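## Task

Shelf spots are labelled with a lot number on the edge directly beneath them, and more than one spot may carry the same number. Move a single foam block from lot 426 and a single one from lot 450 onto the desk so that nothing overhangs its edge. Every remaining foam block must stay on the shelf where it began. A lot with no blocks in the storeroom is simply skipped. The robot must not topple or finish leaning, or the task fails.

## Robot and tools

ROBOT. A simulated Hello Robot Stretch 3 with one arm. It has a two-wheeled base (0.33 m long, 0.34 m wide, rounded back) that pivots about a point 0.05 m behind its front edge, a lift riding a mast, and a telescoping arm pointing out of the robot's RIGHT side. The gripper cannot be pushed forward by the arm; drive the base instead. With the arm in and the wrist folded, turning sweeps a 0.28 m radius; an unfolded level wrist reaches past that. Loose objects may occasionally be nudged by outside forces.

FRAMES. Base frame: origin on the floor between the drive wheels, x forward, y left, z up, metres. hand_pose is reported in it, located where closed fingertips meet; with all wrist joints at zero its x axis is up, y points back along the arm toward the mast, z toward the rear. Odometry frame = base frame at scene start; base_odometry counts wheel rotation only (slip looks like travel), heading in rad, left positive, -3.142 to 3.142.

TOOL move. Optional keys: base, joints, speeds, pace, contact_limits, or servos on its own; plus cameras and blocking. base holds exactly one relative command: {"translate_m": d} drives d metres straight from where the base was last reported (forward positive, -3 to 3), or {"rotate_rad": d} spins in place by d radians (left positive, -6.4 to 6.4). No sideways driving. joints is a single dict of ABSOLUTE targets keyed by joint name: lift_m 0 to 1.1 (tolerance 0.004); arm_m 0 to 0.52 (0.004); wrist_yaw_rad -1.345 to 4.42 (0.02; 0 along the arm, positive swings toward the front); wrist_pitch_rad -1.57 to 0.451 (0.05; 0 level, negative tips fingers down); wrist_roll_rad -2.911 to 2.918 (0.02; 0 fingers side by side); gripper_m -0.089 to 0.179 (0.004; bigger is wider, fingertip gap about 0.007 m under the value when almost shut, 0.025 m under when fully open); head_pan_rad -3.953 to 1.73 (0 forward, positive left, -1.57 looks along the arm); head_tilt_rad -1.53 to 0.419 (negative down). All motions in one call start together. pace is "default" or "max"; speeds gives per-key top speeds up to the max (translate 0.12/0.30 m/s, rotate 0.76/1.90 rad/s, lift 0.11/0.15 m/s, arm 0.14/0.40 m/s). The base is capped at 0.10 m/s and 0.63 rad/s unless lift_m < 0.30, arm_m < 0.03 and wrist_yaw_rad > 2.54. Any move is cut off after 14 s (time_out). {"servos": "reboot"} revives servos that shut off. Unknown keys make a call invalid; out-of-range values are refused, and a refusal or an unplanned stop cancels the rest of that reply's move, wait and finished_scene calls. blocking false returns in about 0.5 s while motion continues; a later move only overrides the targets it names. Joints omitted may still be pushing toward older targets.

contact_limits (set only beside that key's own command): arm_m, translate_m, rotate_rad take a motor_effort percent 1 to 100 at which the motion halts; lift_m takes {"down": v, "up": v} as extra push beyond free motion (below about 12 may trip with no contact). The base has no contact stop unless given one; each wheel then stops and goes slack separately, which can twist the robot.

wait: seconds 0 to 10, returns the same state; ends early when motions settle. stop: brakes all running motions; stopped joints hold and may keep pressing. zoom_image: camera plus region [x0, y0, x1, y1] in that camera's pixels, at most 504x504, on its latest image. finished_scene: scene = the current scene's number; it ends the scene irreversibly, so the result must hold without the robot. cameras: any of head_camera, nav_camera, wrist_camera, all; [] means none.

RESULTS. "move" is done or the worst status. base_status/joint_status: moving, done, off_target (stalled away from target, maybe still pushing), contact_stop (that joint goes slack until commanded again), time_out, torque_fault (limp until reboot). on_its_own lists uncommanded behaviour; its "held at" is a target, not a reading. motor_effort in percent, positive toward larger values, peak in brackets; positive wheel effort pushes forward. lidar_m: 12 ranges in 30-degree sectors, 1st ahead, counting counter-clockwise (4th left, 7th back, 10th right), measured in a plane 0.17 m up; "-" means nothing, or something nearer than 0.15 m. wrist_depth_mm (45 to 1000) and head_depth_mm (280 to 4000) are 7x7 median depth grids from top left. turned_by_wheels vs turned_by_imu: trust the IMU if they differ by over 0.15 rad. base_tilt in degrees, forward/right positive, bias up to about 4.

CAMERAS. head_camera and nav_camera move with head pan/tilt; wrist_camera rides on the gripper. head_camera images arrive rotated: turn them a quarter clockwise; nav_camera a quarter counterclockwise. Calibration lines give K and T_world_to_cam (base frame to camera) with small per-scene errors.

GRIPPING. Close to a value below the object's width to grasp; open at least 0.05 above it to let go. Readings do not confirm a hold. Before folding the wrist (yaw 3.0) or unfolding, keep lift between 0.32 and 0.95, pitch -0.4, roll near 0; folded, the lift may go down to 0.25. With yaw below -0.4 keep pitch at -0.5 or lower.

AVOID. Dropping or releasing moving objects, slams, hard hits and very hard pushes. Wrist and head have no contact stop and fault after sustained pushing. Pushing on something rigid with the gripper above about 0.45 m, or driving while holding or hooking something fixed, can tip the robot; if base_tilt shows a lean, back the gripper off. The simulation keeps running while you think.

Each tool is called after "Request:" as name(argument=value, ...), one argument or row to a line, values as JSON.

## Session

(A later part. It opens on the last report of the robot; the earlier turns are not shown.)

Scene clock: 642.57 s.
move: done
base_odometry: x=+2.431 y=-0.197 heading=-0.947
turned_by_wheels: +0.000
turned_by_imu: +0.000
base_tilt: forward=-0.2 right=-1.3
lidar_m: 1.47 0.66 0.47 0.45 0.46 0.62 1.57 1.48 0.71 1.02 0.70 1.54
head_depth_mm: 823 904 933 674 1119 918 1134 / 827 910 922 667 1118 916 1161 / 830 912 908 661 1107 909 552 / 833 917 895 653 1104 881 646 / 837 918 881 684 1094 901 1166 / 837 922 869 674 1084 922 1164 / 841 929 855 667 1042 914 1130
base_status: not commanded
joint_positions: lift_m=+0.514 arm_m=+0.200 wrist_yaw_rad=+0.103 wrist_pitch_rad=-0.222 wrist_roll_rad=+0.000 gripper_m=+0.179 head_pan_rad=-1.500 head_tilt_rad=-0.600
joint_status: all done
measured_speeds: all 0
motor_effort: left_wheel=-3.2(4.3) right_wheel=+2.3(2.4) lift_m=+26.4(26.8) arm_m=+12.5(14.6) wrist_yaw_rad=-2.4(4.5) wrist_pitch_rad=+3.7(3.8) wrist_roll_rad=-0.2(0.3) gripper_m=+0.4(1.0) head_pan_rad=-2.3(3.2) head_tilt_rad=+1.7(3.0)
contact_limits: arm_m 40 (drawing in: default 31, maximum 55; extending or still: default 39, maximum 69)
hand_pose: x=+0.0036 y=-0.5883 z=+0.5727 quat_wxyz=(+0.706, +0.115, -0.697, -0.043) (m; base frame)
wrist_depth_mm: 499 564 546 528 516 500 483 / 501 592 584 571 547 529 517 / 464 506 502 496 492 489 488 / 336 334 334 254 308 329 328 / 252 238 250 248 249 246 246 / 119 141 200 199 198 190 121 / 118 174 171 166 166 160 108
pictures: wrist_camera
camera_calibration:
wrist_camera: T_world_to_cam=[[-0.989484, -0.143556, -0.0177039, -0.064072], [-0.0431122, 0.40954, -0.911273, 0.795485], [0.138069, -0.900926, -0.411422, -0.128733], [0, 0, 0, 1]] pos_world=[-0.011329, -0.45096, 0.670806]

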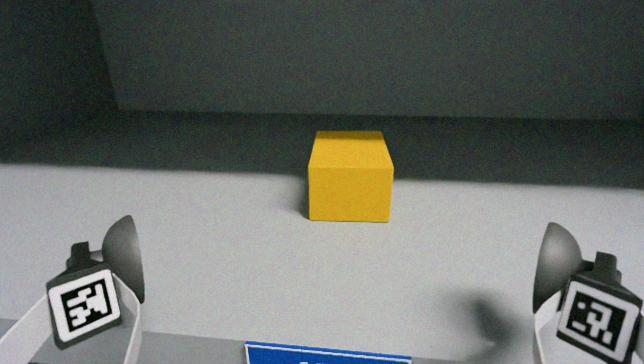

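Request:
move(
  joints={"arm_m": 0.322},
  contact_limits={"arm_m": 40},
  cameras=["wrist_camera"],
)

Request:
move(
  joints={"gripper_m": 0.034},
  cameras=["wrist_camera"],
)

Scene clock: 678.17 s.
move: done
base_odometry: x=+2.431 y=-0.197 heading=-0.947
turned_by_wheels: +0.000
turned_by_imu: +0.000
base_tilt: forward=-0.3 right=-1.2
lidar_m: 1.47 0.66 0.47 0.45 0.46 0.62 1.57 1.48 0.71 1.02 0.70 1.54
head_depth_mm: 824 905 936 674 1116 918 1129 / 824 906 921 667 1116 915 1103 / 830 911 906 659 1113 667 1105 / 830 916 894 653 1100 764 1144 / 835 917 881 682 1092 898 1166 / 836 920 867 675 1085 921 1164 / 841 925 853 665 1041 917 1132
base_status: not commanded
joint_positions: lift_m=+0.514 arm_m=+0.322 wrist_yaw_rad=+0.103 wrist_pitch_rad=-0.222 wrist_roll_rad=+0.000 gripper_m=+0.179 head_pan_rad=-1.500 head_tilt_rad=-0.600
joint_status: all done
measured_speeds: all 0
motor_effort: left_wheel=-3.7(4.2) right_wheel=+1.1(2.7) lift_m=+29.1(29.8) arm_m=+12.1(14.2) wrist_yaw_rad=-2.1(4.4) wrist_pitch_rad=+3.7(3.8) wrist_roll_rad=-0.2(0.3) gripper_m=+0.6(0.9) head_pan_rad=-1.8(2.7) head_tilt_rad=+1.2(2.0)
contact_limits: arm_m 40 (drawing in: default 31, maximum 55; extending or still: default 39, maximum 69)
hand_pose: x=+0.0036 y=-0.7103 z=+0.5727 quat_wxyz=(+0.706, +0.115, -0.697, -0.043) (m; base frame)
wrist_depth_mm: 450 443 426 416 402 392 379 / 469 468 454 440 425 418 401 / 463 486 471 457 446 435 421 / 335 332 334 333 329 329 327 / 251 238 249 165 235 246 244 / 118 141 191 137 183 190 121 / 118 161 160 145 159 159 108
pictures: wrist_camera
camera_calibration:
wrist_camera: T_world_to_cam=[[-0.989485, -0.143546, -0.0177025, -0.0815823], [-0.0431043, 0.409507, -0.911288, 0.845445], [0.138061, -0.900943, -0.411389, -0.238677], [0, 0, 0, 1]] pos_world=[-0.0113302, -0.572961, 0.670811]

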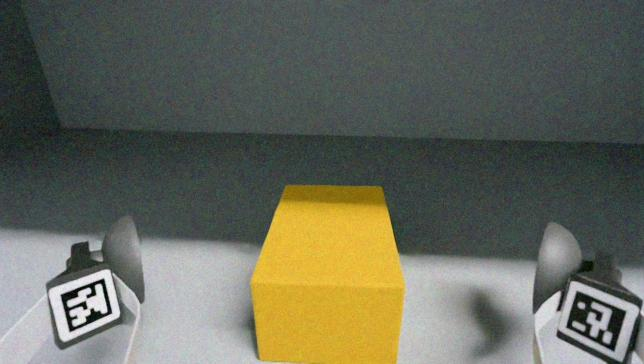

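Scene clock: 680.13 s.
move: done
base_odometry: x=+2.431 y=-0.197 heading=-0.947
turned_by_wheels: +0.000
turned_by_imu: +0.000
base_tilt: forward=-0.2 right=-1.2
lidar_m: 1.46 0.66 0.47 0.45 0.46 0.62 1.57 1.49 0.72 1.02 0.70 1.54
head_depth_mm: 823 904 936 675 1117 919 1133 / 827 908 921 667 1117 916 1106 / 830 912 903 660 1108 666 1102 / 834 914 893 654 1102 764 1148 / 833 916 879 681 1094 901 1168 / 837 920 867 673 1086 920 1155 / 840 925 853 666 1041 915 1132
base_status: not commanded
joint_positions: lift_m=+0.514 arm_m=+0.322 wrist_yaw_rad=+0.103 wrist_pitch_rad=-0.222 wrist_roll_rad=+0.000 gripper_m=+0.035 head_pan_rad=-1.500 head_tilt_rad=-0.600
joint_status: all done
measured_speeds: all 0
motor_effort: left_wheel=-3.5(4.4) right_wheel=+1.3(2.2) lift_m=+27.7(28.9) arm_m=+7.4(12.2) wrist_yaw_rad=-3.9(4.1) wrist_pitch_rad=+3.7(3.8) wrist_roll_rad=+0.2(0.3) gripper_m=-9.9(84.2) head_pan_rad=-1.4(2.4) head_tilt_rad=+0.5(1.2)
contact_limits: arm_m 40 (drawing in: default 31, maximum 55; extending or still: default 39, maximum 69)
hand_pose: x=+0.0036 y=-0.7103 z=+0.5727 quat_wxyz=(+0.706, +0.115, -0.697, -0.043) (m; base frame)
wrist_depth_mm: 450 442 431 416 402 391 382 / 471 474 458 439 425 412 404 / 470 485 473 458 448 432 423 / 336 333 332 330 329 325 324 / 250 249 161 165 159 247 245 / 200 199 127 137 130 197 197 / 166 156 160 145 148 154 164
pictures: wrist_camera
camera_calibration:
wrist_camera: T_world_to_cam=[[-0.989485, -0.143546, -0.0177025, -0.0815824], [-0.0431043, 0.409507, -0.911288, 0.845445], [0.138061, -0.900943, -0.411389, -0.238677], [0, 0, 0, 1]] pos_world=[-0.0113302, -0.572961, 0.670811]

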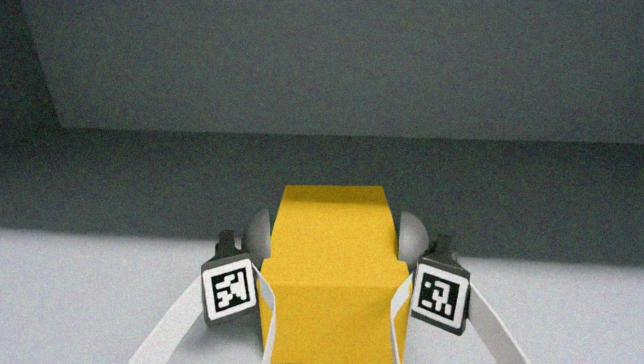

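Request:
move(
  joints={"gripper_m": 0.03},
  cameras=[],
)

Request:
move(
  joints={"lift_m": 0.58},
  speeds={"lift_m": 0.06},
  cameras=["wrist_camera"],
)

Request:
move(
  joints={"arm_m": 0.0},
  speeds={"arm_m": 0.2},
  cameras=["wrist_camera"],
)

Scene clock: 686.53 s.
move: done
base_odometry: x=+2.431 y=-0.197 heading=-0.947
turned_by_wheels: +0.000
turned_by_imu: +0.000
base_tilt: forward=-0.4 right=-1.2
lidar_m: 1.47 0.66 0.47 0.45 0.46 0.62 1.57 1.48 0.71 1.02 0.69 1.54
head_depth_mm: 824 905 936 675 1112 919 1135 / 827 907 921 668 1121 912 1109 / 829 909 906 660 1109 667 1103 / 831 914 892 654 1100 763 1149 / 835 918 879 682 1094 900 1162 / 839 922 865 674 1083 922 1160 / 842 926 854 666 1041 914 1133
base_status: not commanded
joint_positions: lift_m=+0.514 arm_m=+0.322 wrist_yaw_rad=+0.103 wrist_pitch_rad=-0.222 wrist_roll_rad=+0.000 gripper_m=+0.031 head_pan_rad=-1.500 head_tilt_rad=-0.600
joint_status: all done
measured_speeds: all 0
motor_effort: left_wheel=-3.7(4.3) right_wheel=+1.4(2.5) lift_m=+25.9(26.3) arm_m=-0.3(1.1) wrist_yaw_rad=-3.3(4.4) wrist_pitch_rad=+3.6(3.8) wrist_roll_rad=-0.2(0.3) gripper_m=-11.3(35.6) head_pan_rad=-1.4(2.1) head_tilt_rad=-0.8(0.9)
contact_limits: arm_m 40 (drawing in: default 31, maximum 55; extending or still: default 39, maximum 69)
hand_pose: x=+0.0036 y=-0.7103 z=+0.5727 quat_wxyz=(+0.706, +0.115, -0.697, -0.043) (m; base frame)
wrist_depth_mm: 449 442 425 416 402 390 381 / 477 475 458 440 425 414 402 / 467 486 472 454 448 435 417 / 337 335 332 330 327 328 325 / 249 249 160 165 160 246 244 / 201 199 129 137 132 197 196 / 167 156 161 145 148 154 164
pictures: none
No camera images: "cameras" was empty.

Scene clock: 688.23 s.
move: done
base_odometry: x=+2.431 y=-0.197 heading=-0.947
turned_by_wheels: +0.000
turned_by_imu: +0.000
base_tilt: forward=-0.2 right=-1.2
lidar_m: 1.47 0.66 0.47 0.45 0.46 0.62 1.57 1.48 0.71 1.02 0.70 1.54
head_depth_mm: 826 904 936 676 1117 919 1134 / 826 907 919 667 1118 842 492 / 828 911 908 661 1112 617 1181 / 830 915 893 653 1060 851 1173 / 835 917 881 682 1094 903 1169 / 838 923 868 673 1087 921 1161 / 841 926 853 666 1041 914 1129
base_status: not commanded
joint_positions: lift_m=+0.580 arm_m=+0.322 wrist_yaw_rad=+0.103 wrist_pitch_rad=-0.222 wrist_roll_rad=+0.000 gripper_m=+0.031 head_pan_rad=-1.500 head_tilt_rad=-0.600
joint_status: all done
measured_speeds: all 0
motor_effort: left_wheel=-3.7(4.3) right_wheel=+1.5(2.4) lift_m=+26.7(32.2) arm_m=-3.2(3.6) wrist_yaw_rad=-2.3(4.4) wrist_pitch_rad=+3.7(3.8) wrist_roll_rad=-0.1(0.3) gripper_m=-11.3(11.8) head_pan_rad=-1.1(1.9) head_tilt_rad=-1.3(1.8)
contact_limits: arm_m 40 (drawing in: default 31, maximum 55; extending or still: default 39, maximum 69)
hand_pose: x=+0.0036 y=-0.7103 z=+0.6387 quat_wxyz=(+0.706, +0.115, -0.697, -0.043) (m; base frame)
wrist_depth_mm: 453 438 429 416 405 393 383 / 475 468 459 438 425 413 403 / 500 500 486 468 456 440 429 / 468 498 496 487 470 459 446 / 374 375 157 165 161 367 366 / 300 299 129 137 132 295 293 / 249 100 239 145 146 237 244
pictures: wrist_camera
camera_calibration:
wrist_camera: T_world_to_cam=[[-0.989485, -0.143546, -0.0177024, -0.0804139], [-0.0431044, 0.409507, -0.911288, 0.905596], [0.138061, -0.900943, -0.411389, -0.211523], [0, 0, 0, 1]] pos_world=[-0.0113302, -0.572961, 0.736817]

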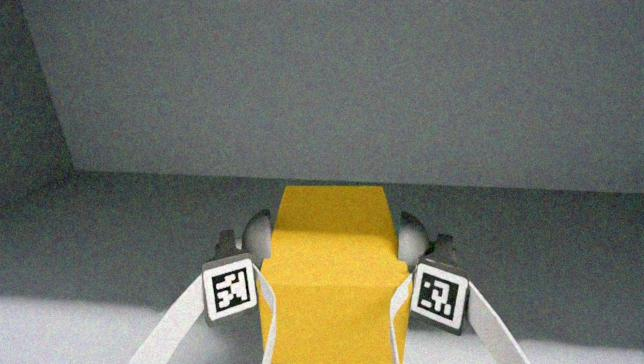

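Scene clock: 691.57 s.
move: done
base_odometry: x=+2.431 y=-0.197 heading=-0.947
turned_by_wheels: +0.000
turned_by_imu: +0.000
base_tilt: forward=-0.4 right=-1.2
lidar_m: 1.47 0.66 0.47 0.45 0.46 0.62 1.58 1.48 0.71 1.02 0.70 1.54
head_depth_mm: 823 904 937 676 1115 920 1132 / 828 910 923 666 1119 915 1184 / 830 911 908 659 1111 910 1173 / 834 915 892 654 1099 906 638 / 835 920 879 681 1095 902 1161 / 837 922 869 674 1088 921 1160 / 842 924 856 667 1042 913 1129
base_status: not commanded
joint_positions: lift_m=+0.580 arm_m=+0.001 wrist_yaw_rad=+0.103 wrist_pitch_rad=-0.222 wrist_roll_rad=+0.000 gripper_m=+0.031 head_pan_rad=-1.500 head_tilt_rad=-0.600
joint_status: all done
measured_speeds: all 0
motor_effort: left_wheel=-3.9(4.2) right_wheel=+1.6(2.3) lift_m=+26.1(26.9) arm_m=-12.5(14.4) wrist_yaw_rad=-2.2(4.7) wrist_pitch_rad=+3.7(3.9) wrist_roll_rad=+0.1(0.3) gripper_m=-10.9(11.7) head_pan_rad=-0.9(1.9) head_tilt_rad=-1.4(2.6)
hand_pose: x=+0.0036 y=-0.3889 z=+0.6387 quat_wxyz=(+0.706, +0.115, -0.697, -0.043) (m; base frame)
wrist_depth_mm: 488 661 738 733 701 682 641 / 496 669 780 772 749 719 631 / 499 638 758 750 747 737 609 / 471 502 503 499 494 490 493 / 422 414 158 165 160 372 370 / 507 622 129 137 132 840 574 / 537 108 779 145 146 777 607
pictures: wrist_camera
camera_calibration:
wrist_camera: T_world_to_cam=[[-0.989489, -0.143523, -0.0177024, -0.0342714], [-0.0430948, 0.409508, -0.911288, 0.773963], [0.13804, -0.900946, -0.411389, 0.0780592], [0, 0, 0, 1]] pos_world=[-0.0113326, -0.251536, 0.73681]

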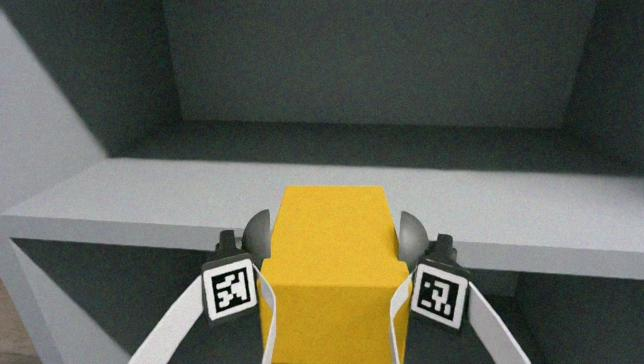

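Request:
move(
  base={"translate_m": 0.92},
  joints={"lift_m": 0.8, "wrist_yaw_rad": 1.57, "wrist_pitch_rad": -0.2},
  speeds={"wrist_yaw_rad": 0.9},
  cameras=[],
)

Request:
move(
  base={"rotate_rad": -1.605},
  cameras=[],
)

Request:
move(
  base={"translate_m": 1.0},
  cameras=[],
)

Request:
move(
  base={"translate_m": 0.9},
  cameras=["wrist_camera"],
)

Scene clock: 739.00 s.
move: done
base_odometry: x=+2.969 y=-0.944 heading=-0.947
turned_by_wheels: +0.000
turned_by_imu: +0.001
base_tilt: forward=-0.2 right=-1.3
lidar_m: 0.55 0.57 0.50 0.48 0.49 0.66 1.68 1.45 0.71 2.44 0.81 0.58
head_depth_mm: 2784 2968 3281 2605 1917 1329 1226 / 2783 3070 3318 2583 1908 1510 1265 / 2790 3081 3353 2546 1899 1511 1251 / 2813 3090 3330 2530 1877 1496 1246 / 2789 3084 3323 2527 1865 1491 1239 / 2025 2111 2219 2249 1849 1483 1238 / 1420 1454 1498 1548 1588 1434 1224
base_status: done
joint_positions: lift_m=+0.800 arm_m=+0.001 wrist_yaw_rad=+1.567 wrist_pitch_rad=-0.222 wrist_roll_rad=+0.000 gripper_m=+0.031 head_pan_rad=-1.500 head_tilt_rad=-0.600
joint_status: all done
measured_speeds: all 0
motor_effort: left_wheel=+4.3(10.3) right_wheel=+5.1(13.7) lift_m=+29.8(34.8) arm_m=-11.1(12.9) wrist_yaw_rad=+2.5(5.2) wrist_pitch_rad=+3.7(6.2) wrist_roll_rad=+0.0(0.4) gripper_m=-10.8(11.8) head_pan_rad=+0.2(1.0) head_tilt_rad=-5.2(5.4)
hand_pose: x=+0.2232 y=-0.1465 z=+0.8587 quat_wxyz=(+0.554, +0.551, -0.442, +0.440) (m; base frame)
wrist_depth_mm: 438 437 434 439 438 432 430 / 461 461 463 459 458 459 459 / 491 495 490 493 487 488 486 / 531 528 527 512 517 520 518 / 571 567 156 165 160 563 559 / 613 604 129 137 132 590 606 / 669 108 651 145 146 650 648
pictures: none
No camera images: "cameras" was empty.

Scene clock: 742.63 s.
move: done
base_odometry: x=+2.969 y=-0.944 heading=-2.551
turned_by_wheels: -1.605
turned_by_imu: -1.580
base_tilt: forward=-0.3 right=-1.2
lidar_m: 2.65 0.83 0.58 0.55 0.57 0.50 0.48 0.49 0.65 1.57 1.45 0.72
head_depth_mm: 1489 1434 1398 1362 1330 1298 1208 / 2308 2202 2093 2022 1789 1518 1263 / 3558 3835 3562 2564 1896 1509 1250 / 3626 3957 3825 2519 1876 1498 1252 / 3622 3950 3507 2498 1871 1491 1242 / 2629 2260 2440 2408 1847 1480 1236 / 1951 2045 1884 1606 1727 1473 1225
base_status: done
joint_positions: lift_m=+0.800 arm_m=+0.001 wrist_yaw_rad=+1.567 wrist_pitch_rad=-0.222 wrist_roll_rad=+0.000 gripper_m=+0.031 head_pan_rad=-1.500 head_tilt_rad=-0.600
joint_status: not commanded
measured_speeds: all 0
motor_effort: left_wheel=+7.7(12.9) right_wheel=-8.8(12.9) lift_m=+28.8(29.6) arm_m=-11.5(13.1) wrist_yaw_rad=+2.1(3.2) wrist_pitch_rad=+3.7(3.8) wrist_roll_rad=-0.1(0.3) gripper_m=-11.4(11.8) head_pan_rad=+0.8(1.0) head_tilt_rad=-4.6(6.0)
hand_pose: x=+0.2232 y=-0.1465 z=+0.8587 quat_wxyz=(+0.554, +0.552, -0.442, +0.440) (m; base frame)
wrist_depth_mm: 930 - - - - 613 433 / 916 - - - - 617 479 / 971 - - - - 616 970 / 959 - - - - 615 992 / 956 - 157 165 160 614 772 / 958 - 129 137 132 619 618 / 908 108 - 145 145 729 -
pictures: none
No camera images: "cameras" was empty.

Scene clock: 753.77 s.
move: done
base_odometry: x=+2.138 y=-1.501 heading=-2.551
turned_by_wheels: +0.000
turned_by_imu: +0.000
base_tilt: forward=-0.4 right=-1.2
lidar_m: 2.29 0.90 0.63 0.60 0.62 0.81 1.47 1.51 0.44 0.42 2.72 1.99
head_depth_mm: 320 351 390 439 501 584 700 / 320 352 391 440 503 587 667 / 321 352 391 441 505 587 649 / 3437 3362 3300 1058 540 619 707 / 3554 3867 3823 2506 1880 1488 1239 / 3458 3750 3703 2453 1843 1486 1236 / 3599 3879 3693 2424 1847 1469 1232
base_status: done
joint_positions: lift_m=+0.800 arm_m=+0.001 wrist_yaw_rad=+1.567 wrist_pitch_rad=-0.222 wrist_roll_rad=+0.000 gripper_m=+0.031 head_pan_rad=-1.500 head_tilt_rad=-0.600
joint_status: not commanded
measured_speeds: all 0
motor_effort: left_wheel=+4.7(11.4) right_wheel=+5.2(10.4) lift_m=+28.2(29.6) arm_m=-8.8(12.6) wrist_yaw_rad=+1.6(3.9) wrist_pitch_rad=+3.7(3.8) wrist_roll_rad=+0.1(0.3) gripper_m=-11.1(11.9) head_pan_rad=+1.6(2.1) head_tilt_rad=-4.3(5.7)
hand_pose: x=+0.2232 y=-0.1465 z=+0.8587 quat_wxyz=(+0.554, +0.552, -0.442, +0.440) (m; base frame)
wrist_depth_mm: 996 - - - - - - / 972 - - - - - - / - - - - - - - / 976 - - - - - - / 978 - 156 165 160 - - / 982 - 129 137 132 - - / 977 108 - 145 146 - -
pictures: none
No camera images: "cameras" was empty.

Scene clock: 763.87 s.
move: done
base_odometry: x=+1.390 y=-2.002 heading=-2.551
turned_by_wheels: +0.000
turned_by_imu: +0.000
base_tilt: forward=-0.5 right=-1.2
lidar_m: 1.40 0.97 0.68 0.65 0.66 0.88 2.14 0.98 1.22 2.95 1.52 1.19
head_depth_mm: 2810 2723 2644 2429 1922 1534 1265 / 3412 3750 3647 2581 1904 1517 1259 / 3544 3814 3785 2538 1896 1507 1251 / 3539 3782 3670 2540 1870 1499 1249 / 3511 3811 3828 2509 1860 1488 1238 / 3475 3816 3708 2472 1850 1474 1232 / 3496 3782 2060 2465 1843 1471 1229
base_status: done
joint_positions: lift_m=+0.800 arm_m=+0.001 wrist_yaw_rad=+1.567 wrist_pitch_rad=-0.222 wrist_roll_rad=+0.000 gripper_m=+0.031 head_pan_rad=-1.500 head_tilt_rad=-0.600
joint_status: not commanded
measured_speeds: all 0
motor_effort: left_wheel=+5.5(10.2) right_wheel=+4.8(10.9) lift_m=+27.6(29.3) arm_m=-6.4(9.4) wrist_yaw_rad=+2.0(4.2) wrist_pitch_rad=+3.7(3.9) wrist_roll_rad=+0.0(0.3) gripper_m=-11.4(11.8) head_pan_rad=+2.3(3.0) head_tilt_rad=-2.8(5.2)
hand_pose: x=+0.2232 y=-0.1465 z=+0.8587 quat_wxyz=(+0.554, +0.552, -0.442, +0.440) (m; base frame)
wrist_depth_mm: - - - - - - - / - - - - - - - / - - - - - - 858 / - - - - - - 652 / - - 156 165 160 - - / - - 129 137 132 - - / - 108 - 145 146 - -
pictures: wrist_camera
camera_calibration:
wrist_camera: T_world_to_cam=[[0.0376516, -0.999134, -0.0177026, -0.132928], [-0.411769, 0.000628924, -0.911288, 0.907059], [0.91051, 0.0416009, -0.411389, 0.322253], [0, 0, 0, 1]] pos_world=[0.0850892, -0.146789, 0.956811]

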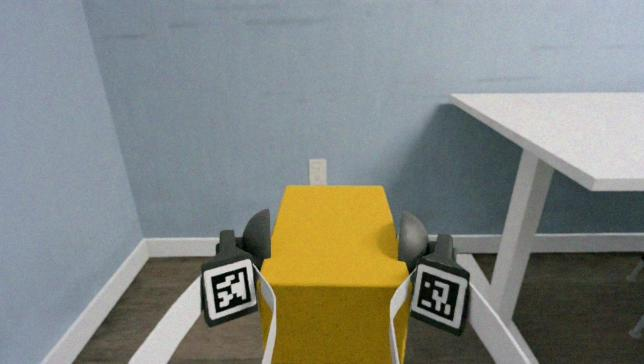

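Request:
move(
  base={"translate_m": 0.14},
  cameras=[],
)

Request:
move(
  base={"rotate_rad": 1.61},
  cameras=[],
)

Request:
move(
  base={"translate_m": -1.0},
  joints={"wrist_yaw_rad": 0.0, "head_tilt_rad": -0.6},
  speeds={"wrist_yaw_rad": 0.6},
  cameras=["head_camera"],
)

Scene clock: 787.20 s.
move: done
base_odometry: x=+1.274 y=-2.080 heading=-2.551
turned_by_wheels: +0.000
turned_by_imu: +0.000
base_tilt: forward=-0.4 right=-1.3
lidar_m: 1.26 0.98 0.69 0.65 0.67 0.89 2.17 1.11 1.41 3.41 1.43 1.09
head_depth_mm: 3063 3161 3049 2610 1940 1526 1270 / 3489 3772 3742 2594 1903 1518 1260 / 3510 3805 3777 2552 1890 1514 1251 / 3482 3573 3830 2526 1871 1500 1244 / 3556 3801 3797 2522 1871 1480 1242 / 3469 3779 3274 2470 1847 1471 1239 / 3441 3558 1637 2253 1833 1467 1231
base_status: done
joint_positions: lift_m=+0.800 arm_m=+0.001 wrist_yaw_rad=+1.567 wrist_pitch_rad=-0.222 wrist_roll_rad=+0.000 gripper_m=+0.031 head_pan_rad=-1.500 head_tilt_rad=-0.600
joint_status: not commanded
measured_speeds: all 0
motor_effort: left_wheel=+2.8(10.5) right_wheel=+7.4(9.7) lift_m=+27.1(28.1) arm_m=-4.5(6.3) wrist_yaw_rad=+2.0(3.1) wrist_pitch_rad=+3.6(3.8) wrist_roll_rad=+0.1(0.3) gripper_m=-10.8(12.0) head_pan_rad=+3.1(3.5) head_tilt_rad=-2.6(4.0)
hand_pose: x=+0.2232 y=-0.1465 z=+0.8587 quat_wxyz=(+0.554, +0.552, -0.442, +0.440) (m; base frame)
wrist_depth_mm: - - - - - - - / - - - - - - - / - - - - - - 845 / - - - - - - 612 / - - 156 164 160 - - / - - 129 137 132 - - / - 108 - 145 146 - -
pictures: none
No camera images: "cameras" was empty.

Scene clock: 790.87 s.
move: done
base_odometry: x=+1.274 y=-2.080 heading=-0.942
turned_by_wheels: +1.610
turned_by_imu: +1.584
base_tilt: forward=-0.3 right=-1.3
lidar_m: 0.65 0.67 0.91 2.34 1.24 1.44 3.65 1.56 1.09 1.26 0.95 0.68
head_depth_mm: 1032 1131 1260 1406 1613 1522 1259 / 1035 1136 1257 1413 1618 1513 1268 / 1036 1139 1269 1420 1631 1510 1249 / 1043 1150 1273 1433 1643 1493 1245 / 1047 1149 1281 1444 1657 1487 1238 / 1049 1154 1284 1451 1660 1484 1236 / 1054 1163 1291 1451 1646 1470 1235
base_status: done
joint_positions: lift_m=+0.800 arm_m=+0.001 wrist_yaw_rad=+1.567 wrist_pitch_rad=-0.222 wrist_roll_rad=+0.000 gripper_m=+0.031 head_pan_rad=-1.500 head_tilt_rad=-0.600
joint_status: not commanded
measured_speeds: all 0
motor_effort: left_wheel=-8.2(13.2) right_wheel=+9.0(12.2) lift_m=+27.4(27.9) arm_m=-12.5(12.5) wrist_yaw_rad=+2.2(3.4) wrist_pitch_rad=+3.6(3.8) wrist_roll_rad=+0.1(0.3) gripper_m=-11.0(11.7) head_pan_rad=+3.4(3.8) head_tilt_rad=-2.7(3.8)
hand_pose: x=+0.2232 y=-0.1465 z=+0.8587 quat_wxyz=(+0.554, +0.552, -0.442, +0.440) (m; base frame)
wrist_depth_mm: 536 532 531 528 531 524 524 / 571 565 565 560 559 559 554 / 615 611 597 598 596 595 592 / 652 652 634 624 638 629 629 / 699 699 156 165 160 680 676 / 751 745 129 137 132 718 722 / 837 108 796 145 146 786 796
pictures: none
No camera images: "cameras" was empty.

Scene clock: 802.00 s.
move: done
base_odometry: x=+0.686 y=-1.271 heading=-0.942
turned_by_wheels: +0.000
turned_by_imu: -0.001
base_tilt: forward=-0.3 right=-1.3
lidar_m: 1.65 1.70 1.06 1.01 1.04 1.40 2.65 1.26 0.77 0.83 0.86 1.73
head_depth_mm: 1050 1156 1278 1148 853 717 1240 / 1052 1158 1286 1138 843 736 1262 / 1059 1166 1295 1128 836 507 323 / 1065 1169 1295 1115 832 512 342 / 1065 1174 1303 1104 823 1363 1237 / 1071 1178 1309 1093 819 1280 1208 / 1073 1183 1322 1411 815 1361 1225
base_status: done
joint_positions: lift_m=+0.800 arm_m=+0.001 wrist_yaw_rad=+0.003 wrist_pitch_rad=-0.222 wrist_roll_rad=+0.000 gripper_m=+0.031 head_pan_rad=-1.500 head_tilt_rad=-0.600
joint_status: all done
measured_speeds: all 0
motor_effort: left_wheel=-3.7(12.6) right_wheel=-7.4(11.3) lift_m=+26.9(27.8) arm_m=-5.9(12.8) wrist_yaw_rad=-3.1(6.3) wrist_pitch_rad=+3.6(3.8) wrist_roll_rad=+0.2(0.3) gripper_m=-11.5(11.8) head_pan_rad=+2.7(4.2) head_tilt_rad=-2.8(3.8)
hand_pose: x=-0.0208 y=-0.3902 z=+0.8587 quat_wxyz=(+0.703, +0.080, -0.702, -0.078) (m; base frame)
wrist_depth_mm: 992 976 964 959 958 950 952 / - - - - - - - / - - 887 874 877 860 870 / - 594 587 586 580 580 575 / 441 441 157 165 160 436 432 / 352 367 129 137 132 346 345 / - 108 143 145 146 305 307
pictures: head_camera (sideways)
camera_calibration:
head_camera: T_world_to_cam=[[-0.0829648, 0.515576, -0.852818, 1.12556], [0.996529, 0.0487769, -0.0674572, 0.0813491], [0.00681846, -0.855454, -0.517834, 0.629453], [0, 0, 0, 1]] pos_world=[0.00802308, -0.0458106, 1.29134]

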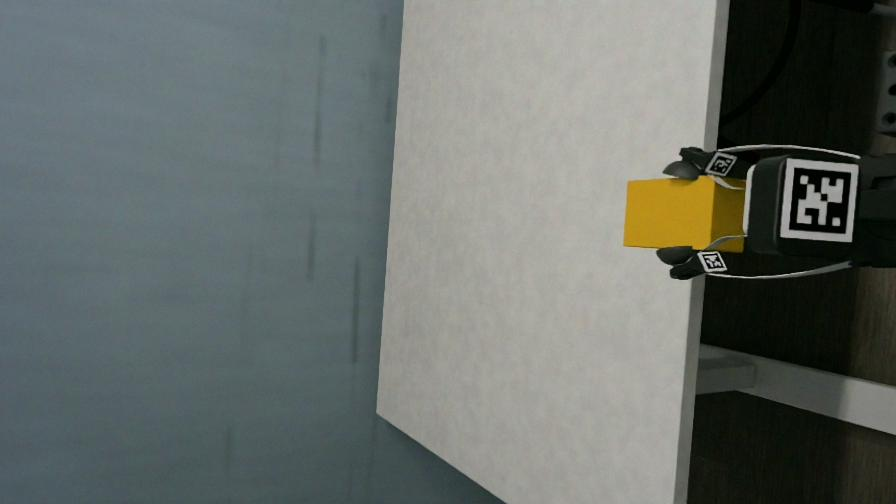

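Request:
move(
  joints={"arm_m": 0.27},
  contact_limits={"arm_m": 40},
  cameras=[],
)

Request:
move(
  joints={"lift_m": 0.71},
  speeds={"lift_m": 0.08},
  contact_limits={"lift_m": {"down": 20}},
  cameras=[],
)

Request:
move(
  joints={"lift_m": 0.699},
  speeds={"lift_m": 0.02},
  contact_limits={"lift_m": {"down": 20}},
  cameras=["head_camera", "wrist_camera"],
)

Scene clock: 827.07 s.
move: done
base_odometry: x=+0.686 y=-1.271 heading=-0.942
turned_by_wheels: +0.000
turned_by_imu: +0.000
base_tilt: forward=-0.3 right=-1.1
lidar_m: 1.65 1.70 1.06 1.01 1.04 1.40 2.65 1.26 0.76 0.83 0.86 1.73
head_depth_mm: 1048 1157 1277 1148 792 323 290 / 1055 1159 1287 1137 444 689 1261 / 1057 1164 1296 1123 458 708 1258 / 1063 1164 1297 1116 776 723 1249 / 1066 1174 1302 1102 824 1370 1240 / 1070 1181 1313 1094 820 1279 1209 / 1078 1184 1315 1409 813 1357 1227
base_status: not commanded
joint_positions: lift_m=+0.800 arm_m=+0.270 wrist_yaw_rad=+0.003 wrist_pitch_rad=-0.222 wrist_roll_rad=+0.000 gripper_m=+0.031 head_pan_rad=-1.500 head_tilt_rad=-0.600
joint_status: all done
measured_speeds: all 0
motor_effort: left_wheel=-3.3(4.1) right_wheel=-7.5(8.4) lift_m=+25.8(27.2) arm_m=+12.8(14.4) wrist_yaw_rad=-2.2(4.6) wrist_pitch_rad=+3.8(3.8) wrist_roll_rad=-0.1(0.3) gripper_m=-11.1(11.8) head_pan_rad=+3.3(4.0) head_tilt_rad=-2.0(2.4)
contact_limits: arm_m 40 (drawing in: default 31, maximum 55; extending or still: default 39, maximum 69)
hand_pose: x=-0.0208 y=-0.6596 z=+0.8587 quat_wxyz=(+0.703, +0.080, -0.702, -0.078) (m; base frame)
wrist_depth_mm: 721 720 718 711 705 710 704 / 774 778 763 757 753 736 748 / 815 811 797 785 797 783 770 / 876 582 585 575 574 580 571 / 442 436 157 166 160 429 429 / 349 365 129 137 132 345 342 / 291 100 280 145 146 278 287
pictures: none
No camera images: "cameras" was empty.

Scene clock: 828.87 s.
move: done
base_odometry: x=+0.686 y=-1.271 heading=-0.942
turned_by_wheels: +0.000
turned_by_imu: +0.000
base_tilt: forward=-0.3 right=-1.2
lidar_m: 1.65 1.70 1.06 1.01 1.04 1.40 2.65 1.26 0.77 0.83 0.86 1.72
head_depth_mm: 1048 1153 1281 1147 850 698 368 / 1056 1155 1288 1139 845 448 391 / 1058 1161 1290 1128 599 511 1251 / 1060 1169 1301 1115 773 704 1248 / 1068 1171 1303 1106 824 1371 1240 / 1071 1180 1314 1095 820 1284 1208 / 1076 1183 1320 1404 813 1355 1223
base_status: not commanded
joint_positions: lift_m=+0.710 arm_m=+0.270 wrist_yaw_rad=+0.003 wrist_pitch_rad=-0.222 wrist_roll_rad=+0.000 gripper_m=+0.031 head_pan_rad=-1.500 head_tilt_rad=-0.600
joint_status: all done
measured_speeds: all 0
motor_effort: left_wheel=-3.5(4.3) right_wheel=-7.7(8.7) lift_m=+24.6(27.1) arm_m=+9.9(12.4) wrist_yaw_rad=-3.5(4.0) wrist_pitch_rad=+3.7(3.8) wrist_roll_rad=+0.0(0.5) gripper_m=-11.3(11.6) head_pan_rad=+3.3(4.0) head_tilt_rad=-0.9(2.2)
contact_limits: arm_m 40 (drawing in: default 31, maximum 55; extending or still: default 39, maximum 69); lift_m down 20 (down: maximum 72; up: maximum 65)
hand_pose: x=-0.0208 y=-0.6596 z=+0.7687 quat_wxyz=(+0.703, +0.080, -0.702, -0.078) (m; base frame)
wrist_depth_mm: 725 730 715 707 708 698 696 / 763 752 764 754 751 740 750 / 793 546 541 531 526 525 525 / 360 356 356 357 354 353 350 / 270 270 160 165 160 264 263 / 216 223 129 137 132 212 212 / 179 100 172 145 148 166 176
pictures: none
No camera images: "cameras" was empty.

Scene clock: 829.80 s.
move: done
base_odometry: x=+0.686 y=-1.271 heading=-0.942
turned_by_wheels: +0.000
turned_by_imu: +0.000
base_tilt: forward=-0.4 right=-1.1
lidar_m: 1.65 1.70 1.06 1.01 1.04 1.40 2.65 1.26 0.76 0.83 0.86 1.72
head_depth_mm: 1051 1156 1284 1150 851 716 382 / 1057 1155 1285 1137 843 468 396 / 1056 1160 1292 1128 763 511 1251 / 1062 1169 1304 1115 795 702 1241 / 1066 1173 1301 1103 826 1373 1244 / 1071 1180 1313 1095 819 1279 1206 / 1075 1183 1321 1408 815 1356 1233
base_status: not commanded
joint_positions: lift_m=+0.699 arm_m=+0.270 wrist_yaw_rad=+0.003 wrist_pitch_rad=-0.220 wrist_roll_rad=+0.000 gripper_m=+0.031 head_pan_rad=-1.500 head_tilt_rad=-0.600
joint_status: all done
measured_speeds: all 0
motor_effort: left_wheel=-3.7(3.8) right_wheel=-7.5(8.3) lift_m=+23.1(26.6) arm_m=+8.4(10.0) wrist_yaw_rad=-1.5(4.1) wrist_pitch_rad=+3.2(3.8) wrist_roll_rad=+0.1(0.3) gripper_m=-11.1(11.6) head_pan_rad=+3.3(4.1) head_tilt_rad=-1.2(2.1)
contact_limits: arm_m 40 (drawing in: default 31, maximum 55; extending or still: default 39, maximum 69); lift_m down 20 (down: maximum 72; up: maximum 65)
hand_pose: x=-0.0208 y=-0.6598 z=+0.7584 quat_wxyz=(+0.703, +0.079, -0.702, -0.077) (m; base frame)
wrist_depth_mm: 715 724 717 709 707 709 698 / 761 752 744 745 736 739 728 / 564 508 504 497 494 491 492 / 335 335 333 331 329 329 327 / 251 250 160 165 160 247 246 / 200 200 129 137 132 197 197 / 167 108 160 145 148 159 164
pictures: head_camera (sideways), wrist_camera
camera_calibration:
head_camera: T_world_to_cam=[[-0.0829683, 0.515576, -0.852818, 1.12556], [0.996529, 0.0487835, -0.0674572, 0.0813491], [0.00682418, -0.855454, -0.517834, 0.629453], [0, 0, 0, 1]] pos_world=[0.00802338, -0.0458106, 1.29134]
wrist_camera: T_world_to_cam=[[-0.998878, -0.0439786, -0.0175888, -0.0298229], [-0.00195225, 0.409254, -0.912418, 0.99446], [0.0473252, -0.91136, -0.408881, -0.124084], [0, 0, 0, 1]] pos_world=[-0.0219757, -0.521383, 0.856104]

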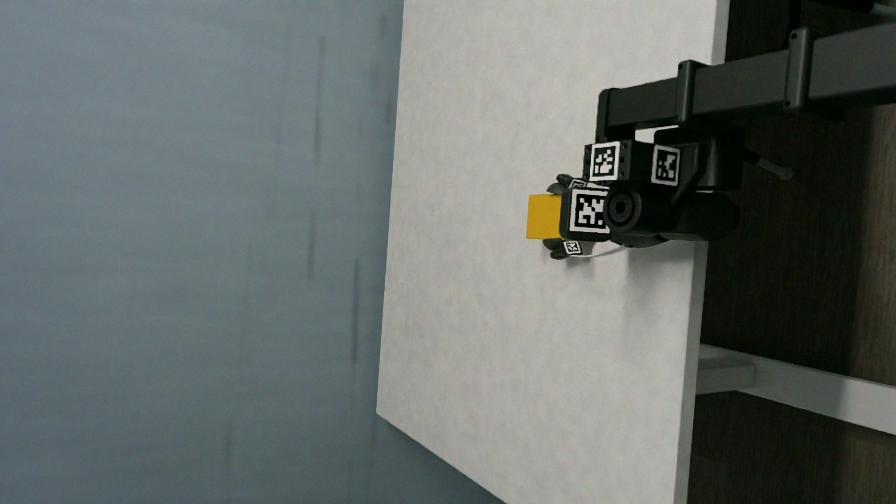

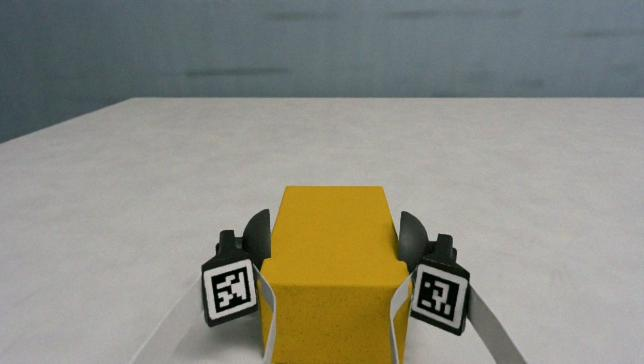

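Request:
move(
  joints={"lift_m": 0.695},
  speeds={"lift_m": 0.02},
  contact_limits={"lift_m": {"down": 20}},
  cameras=[],
)

Scene clock: 835.23 s.
move: done
base_odometry: x=+0.686 y=-1.271 heading=-0.942
turned_by_wheels: +0.000
turned_by_imu: +0.000
base_tilt: forward=-0.3 right=-1.2
lidar_m: 1.65 1.70 1.06 1.01 1.04 1.40 2.65 1.26 0.76 0.83 0.86 1.72
head_depth_mm: 1050 1153 1279 1153 852 716 401 / 1055 1159 1286 1136 844 466 400 / 1057 1162 1291 1126 763 514 1253 / 1064 1171 1295 1118 797 702 1247 / 1070 1176 1304 1106 826 1368 1239 / 1073 1181 1315 1091 821 1279 1208 / 1078 1186 1324 1415 814 1356 1229
base_status: not commanded
joint_positions: lift_m=+0.695 arm_m=+0.270 wrist_yaw_rad=+0.003 wrist_pitch_rad=-0.205 wrist_roll_rad=+0.000 gripper_m=+0.031 head_pan_rad=-1.500 head_tilt_rad=-0.600
joint_status: all done
measured_speeds: all 0
motor_effort: left_wheel=-3.4(4.0) right_wheel=-7.8(8.2) lift_m=+23.2(24.0) arm_m=+3.6(4.7) wrist_yaw_rad=-2.0(3.4) wrist_pitch_rad=+0.5(3.1) wrist_roll_rad=-0.2(0.3) gripper_m=-11.2(11.5) head_pan_rad=+3.5(3.7) head_tilt_rad=-0.8(2.4)
contact_limits: arm_m 40 (drawing in: default 31, maximum 55; extending or still: default 39, maximum 69); lift_m down 20 (down: maximum 72; up: maximum 65)
hand_pose: x=-0.0208 y=-0.6609 z=+0.7578 quat_wxyz=(+0.704, +0.074, -0.703, -0.072) (m; base frame)
wrist_depth_mm: 725 723 714 715 708 706 710 / 773 764 764 763 747 744 748 / 791 532 524 517 515 511 506 / 343 340 340 337 337 336 334 / 253 253 160 165 159 248 247 / 201 200 129 136 132 197 198 / 166 108 160 144 147 154 164
pictures: none
No camera images: "cameras" was empty.

Request:
move(
  joints={"lift_m": 0.697},
  speeds={"lift_m": 0.02},
  cameras=[],
)

Request:
move(
  joints={"gripper_m": 0.179},
  cameras=["wrist_camera"],
)

Request:
move(
  joints={"arm_m": 0.05},
  cameras=["head_camera", "wrist_camera"],
)

Scene clock: 841.93 s.
move: done
base_odometry: x=+0.686 y=-1.271 heading=-0.942
turned_by_wheels: +0.000
turned_by_imu: +0.000
base_tilt: forward=-0.3 right=-1.1
lidar_m: 1.65 1.70 1.06 1.01 1.04 1.40 2.65 1.26 0.76 0.83 0.86 1.73
head_depth_mm: 1050 1147 1276 1149 850 717 399 / 1055 1156 1295 1140 842 466 398 / 1057 1165 1287 1124 763 512 1254 / 1062 1170 1294 1111 797 701 1248 / 1068 1173 1302 1101 823 1370 1244 / 1071 1181 1312 1090 818 1287 1212 / 1078 1190 1317 1411 813 1360 1230
base_status: not commanded
joint_positions: lift_m=+0.697 arm_m=+0.270 wrist_yaw_rad=+0.003 wrist_pitch_rad=-0.210 wrist_roll_rad=+0.000 gripper_m=+0.031 head_pan_rad=-1.500 head_tilt_rad=-0.600
joint_status: all done
measured_speeds: all 0
motor_effort: left_wheel=-3.6(4.1) right_wheel=-7.5(8.2) lift_m=+27.5(29.0) arm_m=-0.8(1.4) wrist_yaw_rad=-2.6(4.0) wrist_pitch_rad=+1.5(1.8) wrist_roll_rad=-0.1(0.3) gripper_m=-11.0(11.4) head_pan_rad=+3.6(3.7) head_tilt_rad=-0.6(1.6)
contact_limits: arm_m 40 (drawing in: default 31, maximum 55; extending or still: default 39, maximum 69)
hand_pose: x=-0.0208 y=-0.6605 z=+0.7587 quat_wxyz=(+0.704, +0.075, -0.703, -0.074) (m; base frame)
wrist_depth_mm: 727 738 725 704 695 700 704 / 777 763 757 746 753 749 740 / 792 524 514 513 508 502 502 / 340 340 338 337 335 332 330 / 253 252 161 165 160 249 249 / 201 201 129 137 132 198 197 / 166 108 160 145 148 159 164
pictures: none
No camera images: "cameras" was empty.

Scene clock: 843.97 s.
move: done
base_odometry: x=+0.686 y=-1.271 heading=-0.942
turned_by_wheels: +0.000
turned_by_imu: +0.000
base_tilt: forward=-0.4 right=-1.2
lidar_m: 1.65 1.70 1.06 1.01 1.05 1.40 2.64 1.26 0.77 0.83 0.86 1.73
head_depth_mm: 1052 1152 1281 1147 849 716 399 / 1051 1163 1286 1142 842 466 398 / 1059 1160 1297 1125 776 512 1254 / 1061 1168 1300 1116 794 701 1247 / 1067 1174 1303 1103 822 1371 1238 / 1071 1177 1310 1094 819 1274 1207 / 1080 1183 1318 1411 814 1354 1231
base_status: not commanded
joint_positions: lift_m=+0.697 arm_m=+0.270 wrist_yaw_rad=+0.003 wrist_pitch_rad=-0.213 wrist_roll_rad=+0.000 gripper_m=+0.179 head_pan_rad=-1.500 head_tilt_rad=-0.600
joint_status: all done
measured_speeds: all 0
motor_effort: left_wheel=-3.7(4.1) right_wheel=-7.5(8.4) lift_m=+23.4(27.3) arm_m=-3.6(4.1) wrist_yaw_rad=-2.3(4.3) wrist_pitch_rad=+1.9(2.1) wrist_roll_rad=+0.2(0.3) gripper_m=+0.6(83.1) head_pan_rad=+2.8(3.8) head_tilt_rad=-0.6(1.9)
contact_limits: arm_m 40 (drawing in: default 31, maximum 55; extending or still: default 39, maximum 69)
hand_pose: x=-0.0208 y=-0.6603 z=+0.7579 quat_wxyz=(+0.704, +0.076, -0.703, -0.075) (m; base frame)
wrist_depth_mm: 729 708 711 715 702 716 699 / 772 764 754 757 764 737 746 / 577 512 511 504 501 494 494 / 339 336 334 332 332 329 327 / 264 238 248 164 235 245 246 / 118 142 190 136 183 189 121 / 118 160 165 146 153 164 111
pictures: wrist_camera
camera_calibration:
wrist_camera: T_world_to_cam=[[-0.998882, -0.0439765, -0.0173278, -0.0300755], [-0.00189058, 0.403471, -0.91499, 0.992386], [0.0472294, -0.913935, -0.403104, -0.1308], [0, 0, 0, 1]] pos_world=[-0.0219881, -0.521265, 0.854777]

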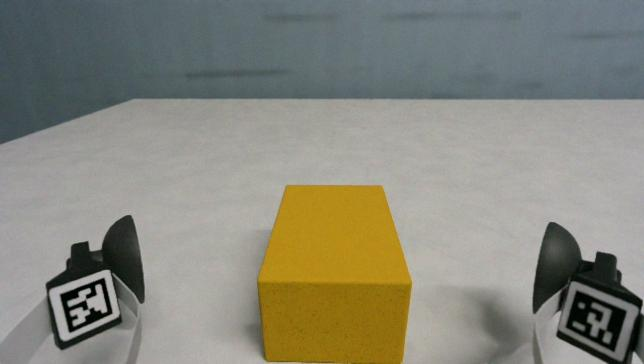

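Scene clock: 846.83 s.
move: done
base_odometry: x=+0.686 y=-1.271 heading=-0.942
turned_by_wheels: +0.000
turned_by_imu: +0.000
base_tilt: forward=-0.4 right=-1.2
lidar_m: 1.65 1.70 1.06 1.01 1.04 1.40 2.65 1.26 0.77 0.83 0.86 1.72
head_depth_mm: 1049 1159 1278 1148 851 719 1237 / 1059 1159 1284 1139 844 711 1258 / 1059 1163 1286 1125 808 730 433 / 1062 1170 1304 1116 800 725 432 / 1066 1172 1303 1105 824 719 1242 / 1072 1180 1309 1092 818 1275 1211 / 1076 1182 1321 1409 813 1358 1231
base_status: not commanded
joint_positions: lift_m=+0.697 arm_m=+0.050 wrist_yaw_rad=+0.003 wrist_pitch_rad=-0.214 wrist_roll_rad=+0.000 gripper_m=+0.179 head_pan_rad=-1.500 head_tilt_rad=-0.600
joint_status: all done
measured_speeds: all 0
motor_effort: left_wheel=-3.3(4.0) right_wheel=-7.4(8.2) lift_m=+25.5(25.9) arm_m=-12.3(14.9) wrist_yaw_rad=-3.9(4.3) wrist_pitch_rad=+2.1(2.2) wrist_roll_rad=-0.1(0.3) gripper_m=+0.7(1.0) head_pan_rad=+3.2(3.9) head_tilt_rad=-1.1(1.8)
hand_pose: x=-0.0208 y=-0.4403 z=+0.7578 quat_wxyz=(+0.704, +0.077, -0.703, -0.075) (m; base frame)
wrist_depth_mm: 942 933 927 932 919 910 904 / - 980 961 958 940 971 931 / - 516 514 370 508 498 501 / 339 339 337 335 332 332 330 / 253 239 251 248 249 248 247 / 119 141 230 227 224 218 121 / 118 - - - - - 110
pictures: head_camera (sideways), wrist_camera
camera_calibration:
head_camera: T_world_to_cam=[[-0.0829683, 0.515576, -0.852818, 1.12556], [0.996529, 0.0487837, -0.0674572, 0.0813491], [0.00682428, -0.855454, -0.517834, 0.629453], [0, 0, 0, 1]] pos_world=[0.00802339, -0.0458106, 1.29134]
wrist_camera: T_world_to_cam=[[-0.998882, -0.0439677, -0.0173479, -0.020382], [-0.00189169, 0.403918, -0.914793, 0.903543], [0.0472285, -0.913738, -0.40355, 0.0706794], [0, 0, 0, 1]] pos_world=[-0.0219881, -0.301271, 0.854724]

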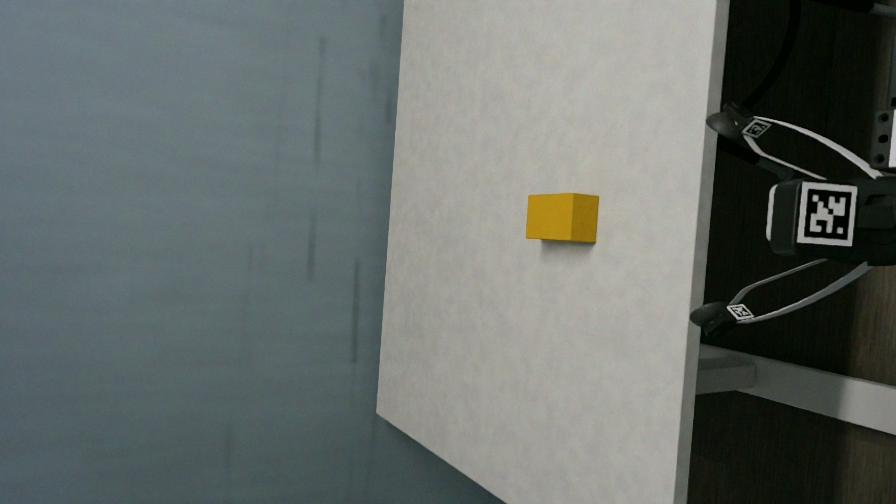

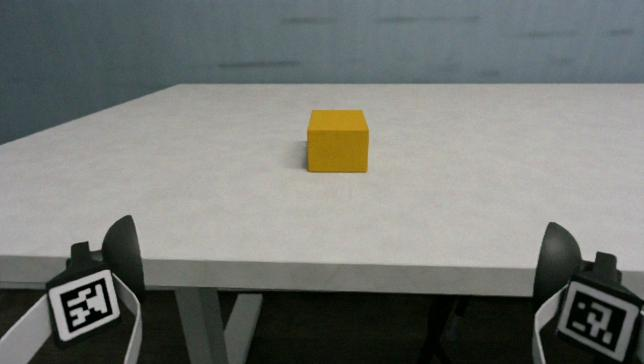

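Request:
move(
  joints={"head_pan_rad": -2.3, "head_tilt_rad": -0.55, "arm_m": 0.0},
  cameras=["head_camera"],
)

Scene clock: 853.27 s.
move: done
base_odometry: x=+0.686 y=-1.271 heading=-0.942
turned_by_wheels: +0.000
turned_by_imu: +0.000
base_tilt: forward=-0.3 right=-1.1
lidar_m: 1.65 1.70 1.06 1.01 1.04 1.40 2.65 1.26 0.77 0.83 0.86 1.73
head_depth_mm: 2068 2375 2841 2845 2032 1593 1305 / 1825 2044 2364 1247 1951 1584 1297 / 1641 1818 2031 1240 1641 1555 1291 / 1503 1647 1786 1218 921 1563 1285 / 1366 1489 1608 1207 876 1456 1249 / 1257 1364 1478 1196 869 755 1241 / 1165 1252 1348 1184 861 701 1180
base_status: not commanded
joint_positions: lift_m=+0.697 arm_m=+0.001 wrist_yaw_rad=+0.003 wrist_pitch_rad=-0.214 wrist_roll_rad=+0.000 gripper_m=+0.179 head_pan_rad=-2.308 head_tilt_rad=-0.550
joint_status: all done
measured_speeds: translate_m=+0.000 rotate_rad=+0.000 lift_m=+0.000 arm_m=+0.000 wrist_yaw_rad=+0.000 wrist_pitch_rad=+0.000 wrist_roll_rad=+0.000 head_pan_rad=+0.024 head_tilt_rad=+0.000
motor_effort: left_wheel=-3.5(4.2) right_wheel=-7.7(8.3) lift_m=+28.0(28.7) arm_m=-11.9(13.8) wrist_yaw_rad=-3.0(4.2) wrist_pitch_rad=+2.0(2.2) wrist_roll_rad=+0.1(0.3) gripper_m=+0.3(0.9) head_pan_rad=+3.5(4.9) head_tilt_rad=+3.7(8.1)
hand_pose: x=-0.0208 y=-0.3908 z=+0.7578 quat_wxyz=(+0.704, +0.077, -0.703, -0.075) (m; base frame)
wrist_depth_mm: 970 991 997 970 959 969 964 / - - - - 989 998 993 / - 522 514 422 503 506 501 / 340 337 336 334 334 334 329 / 282 276 279 275 269 263 260 / 118 143 - - - - 121 / 118 - - - - - 110
pictures: head_camera (sideways)
camera_calibration:
head_camera: T_world_to_cam=[[0.286534, 0.384246, -0.877641, 1.15568], [0.721392, -0.689348, -0.0662867, 0.081508], [-0.63047, -0.614129, -0.474713, 0.577235], [0, 0, 0, 1]] pos_world=[-0.0260105, -0.03338, 1.29369]

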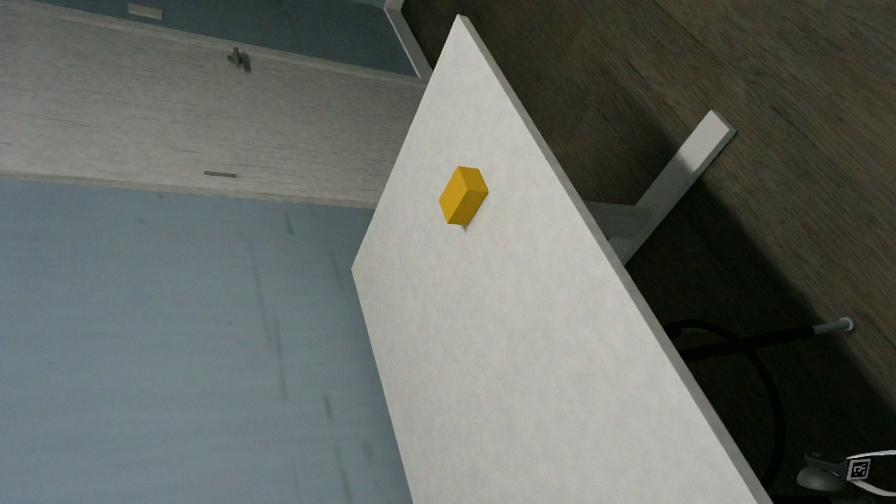

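Both blocks are on the desk.

Request:
finished_scene(
  scene=3,
)

The scene is finished: the task was done.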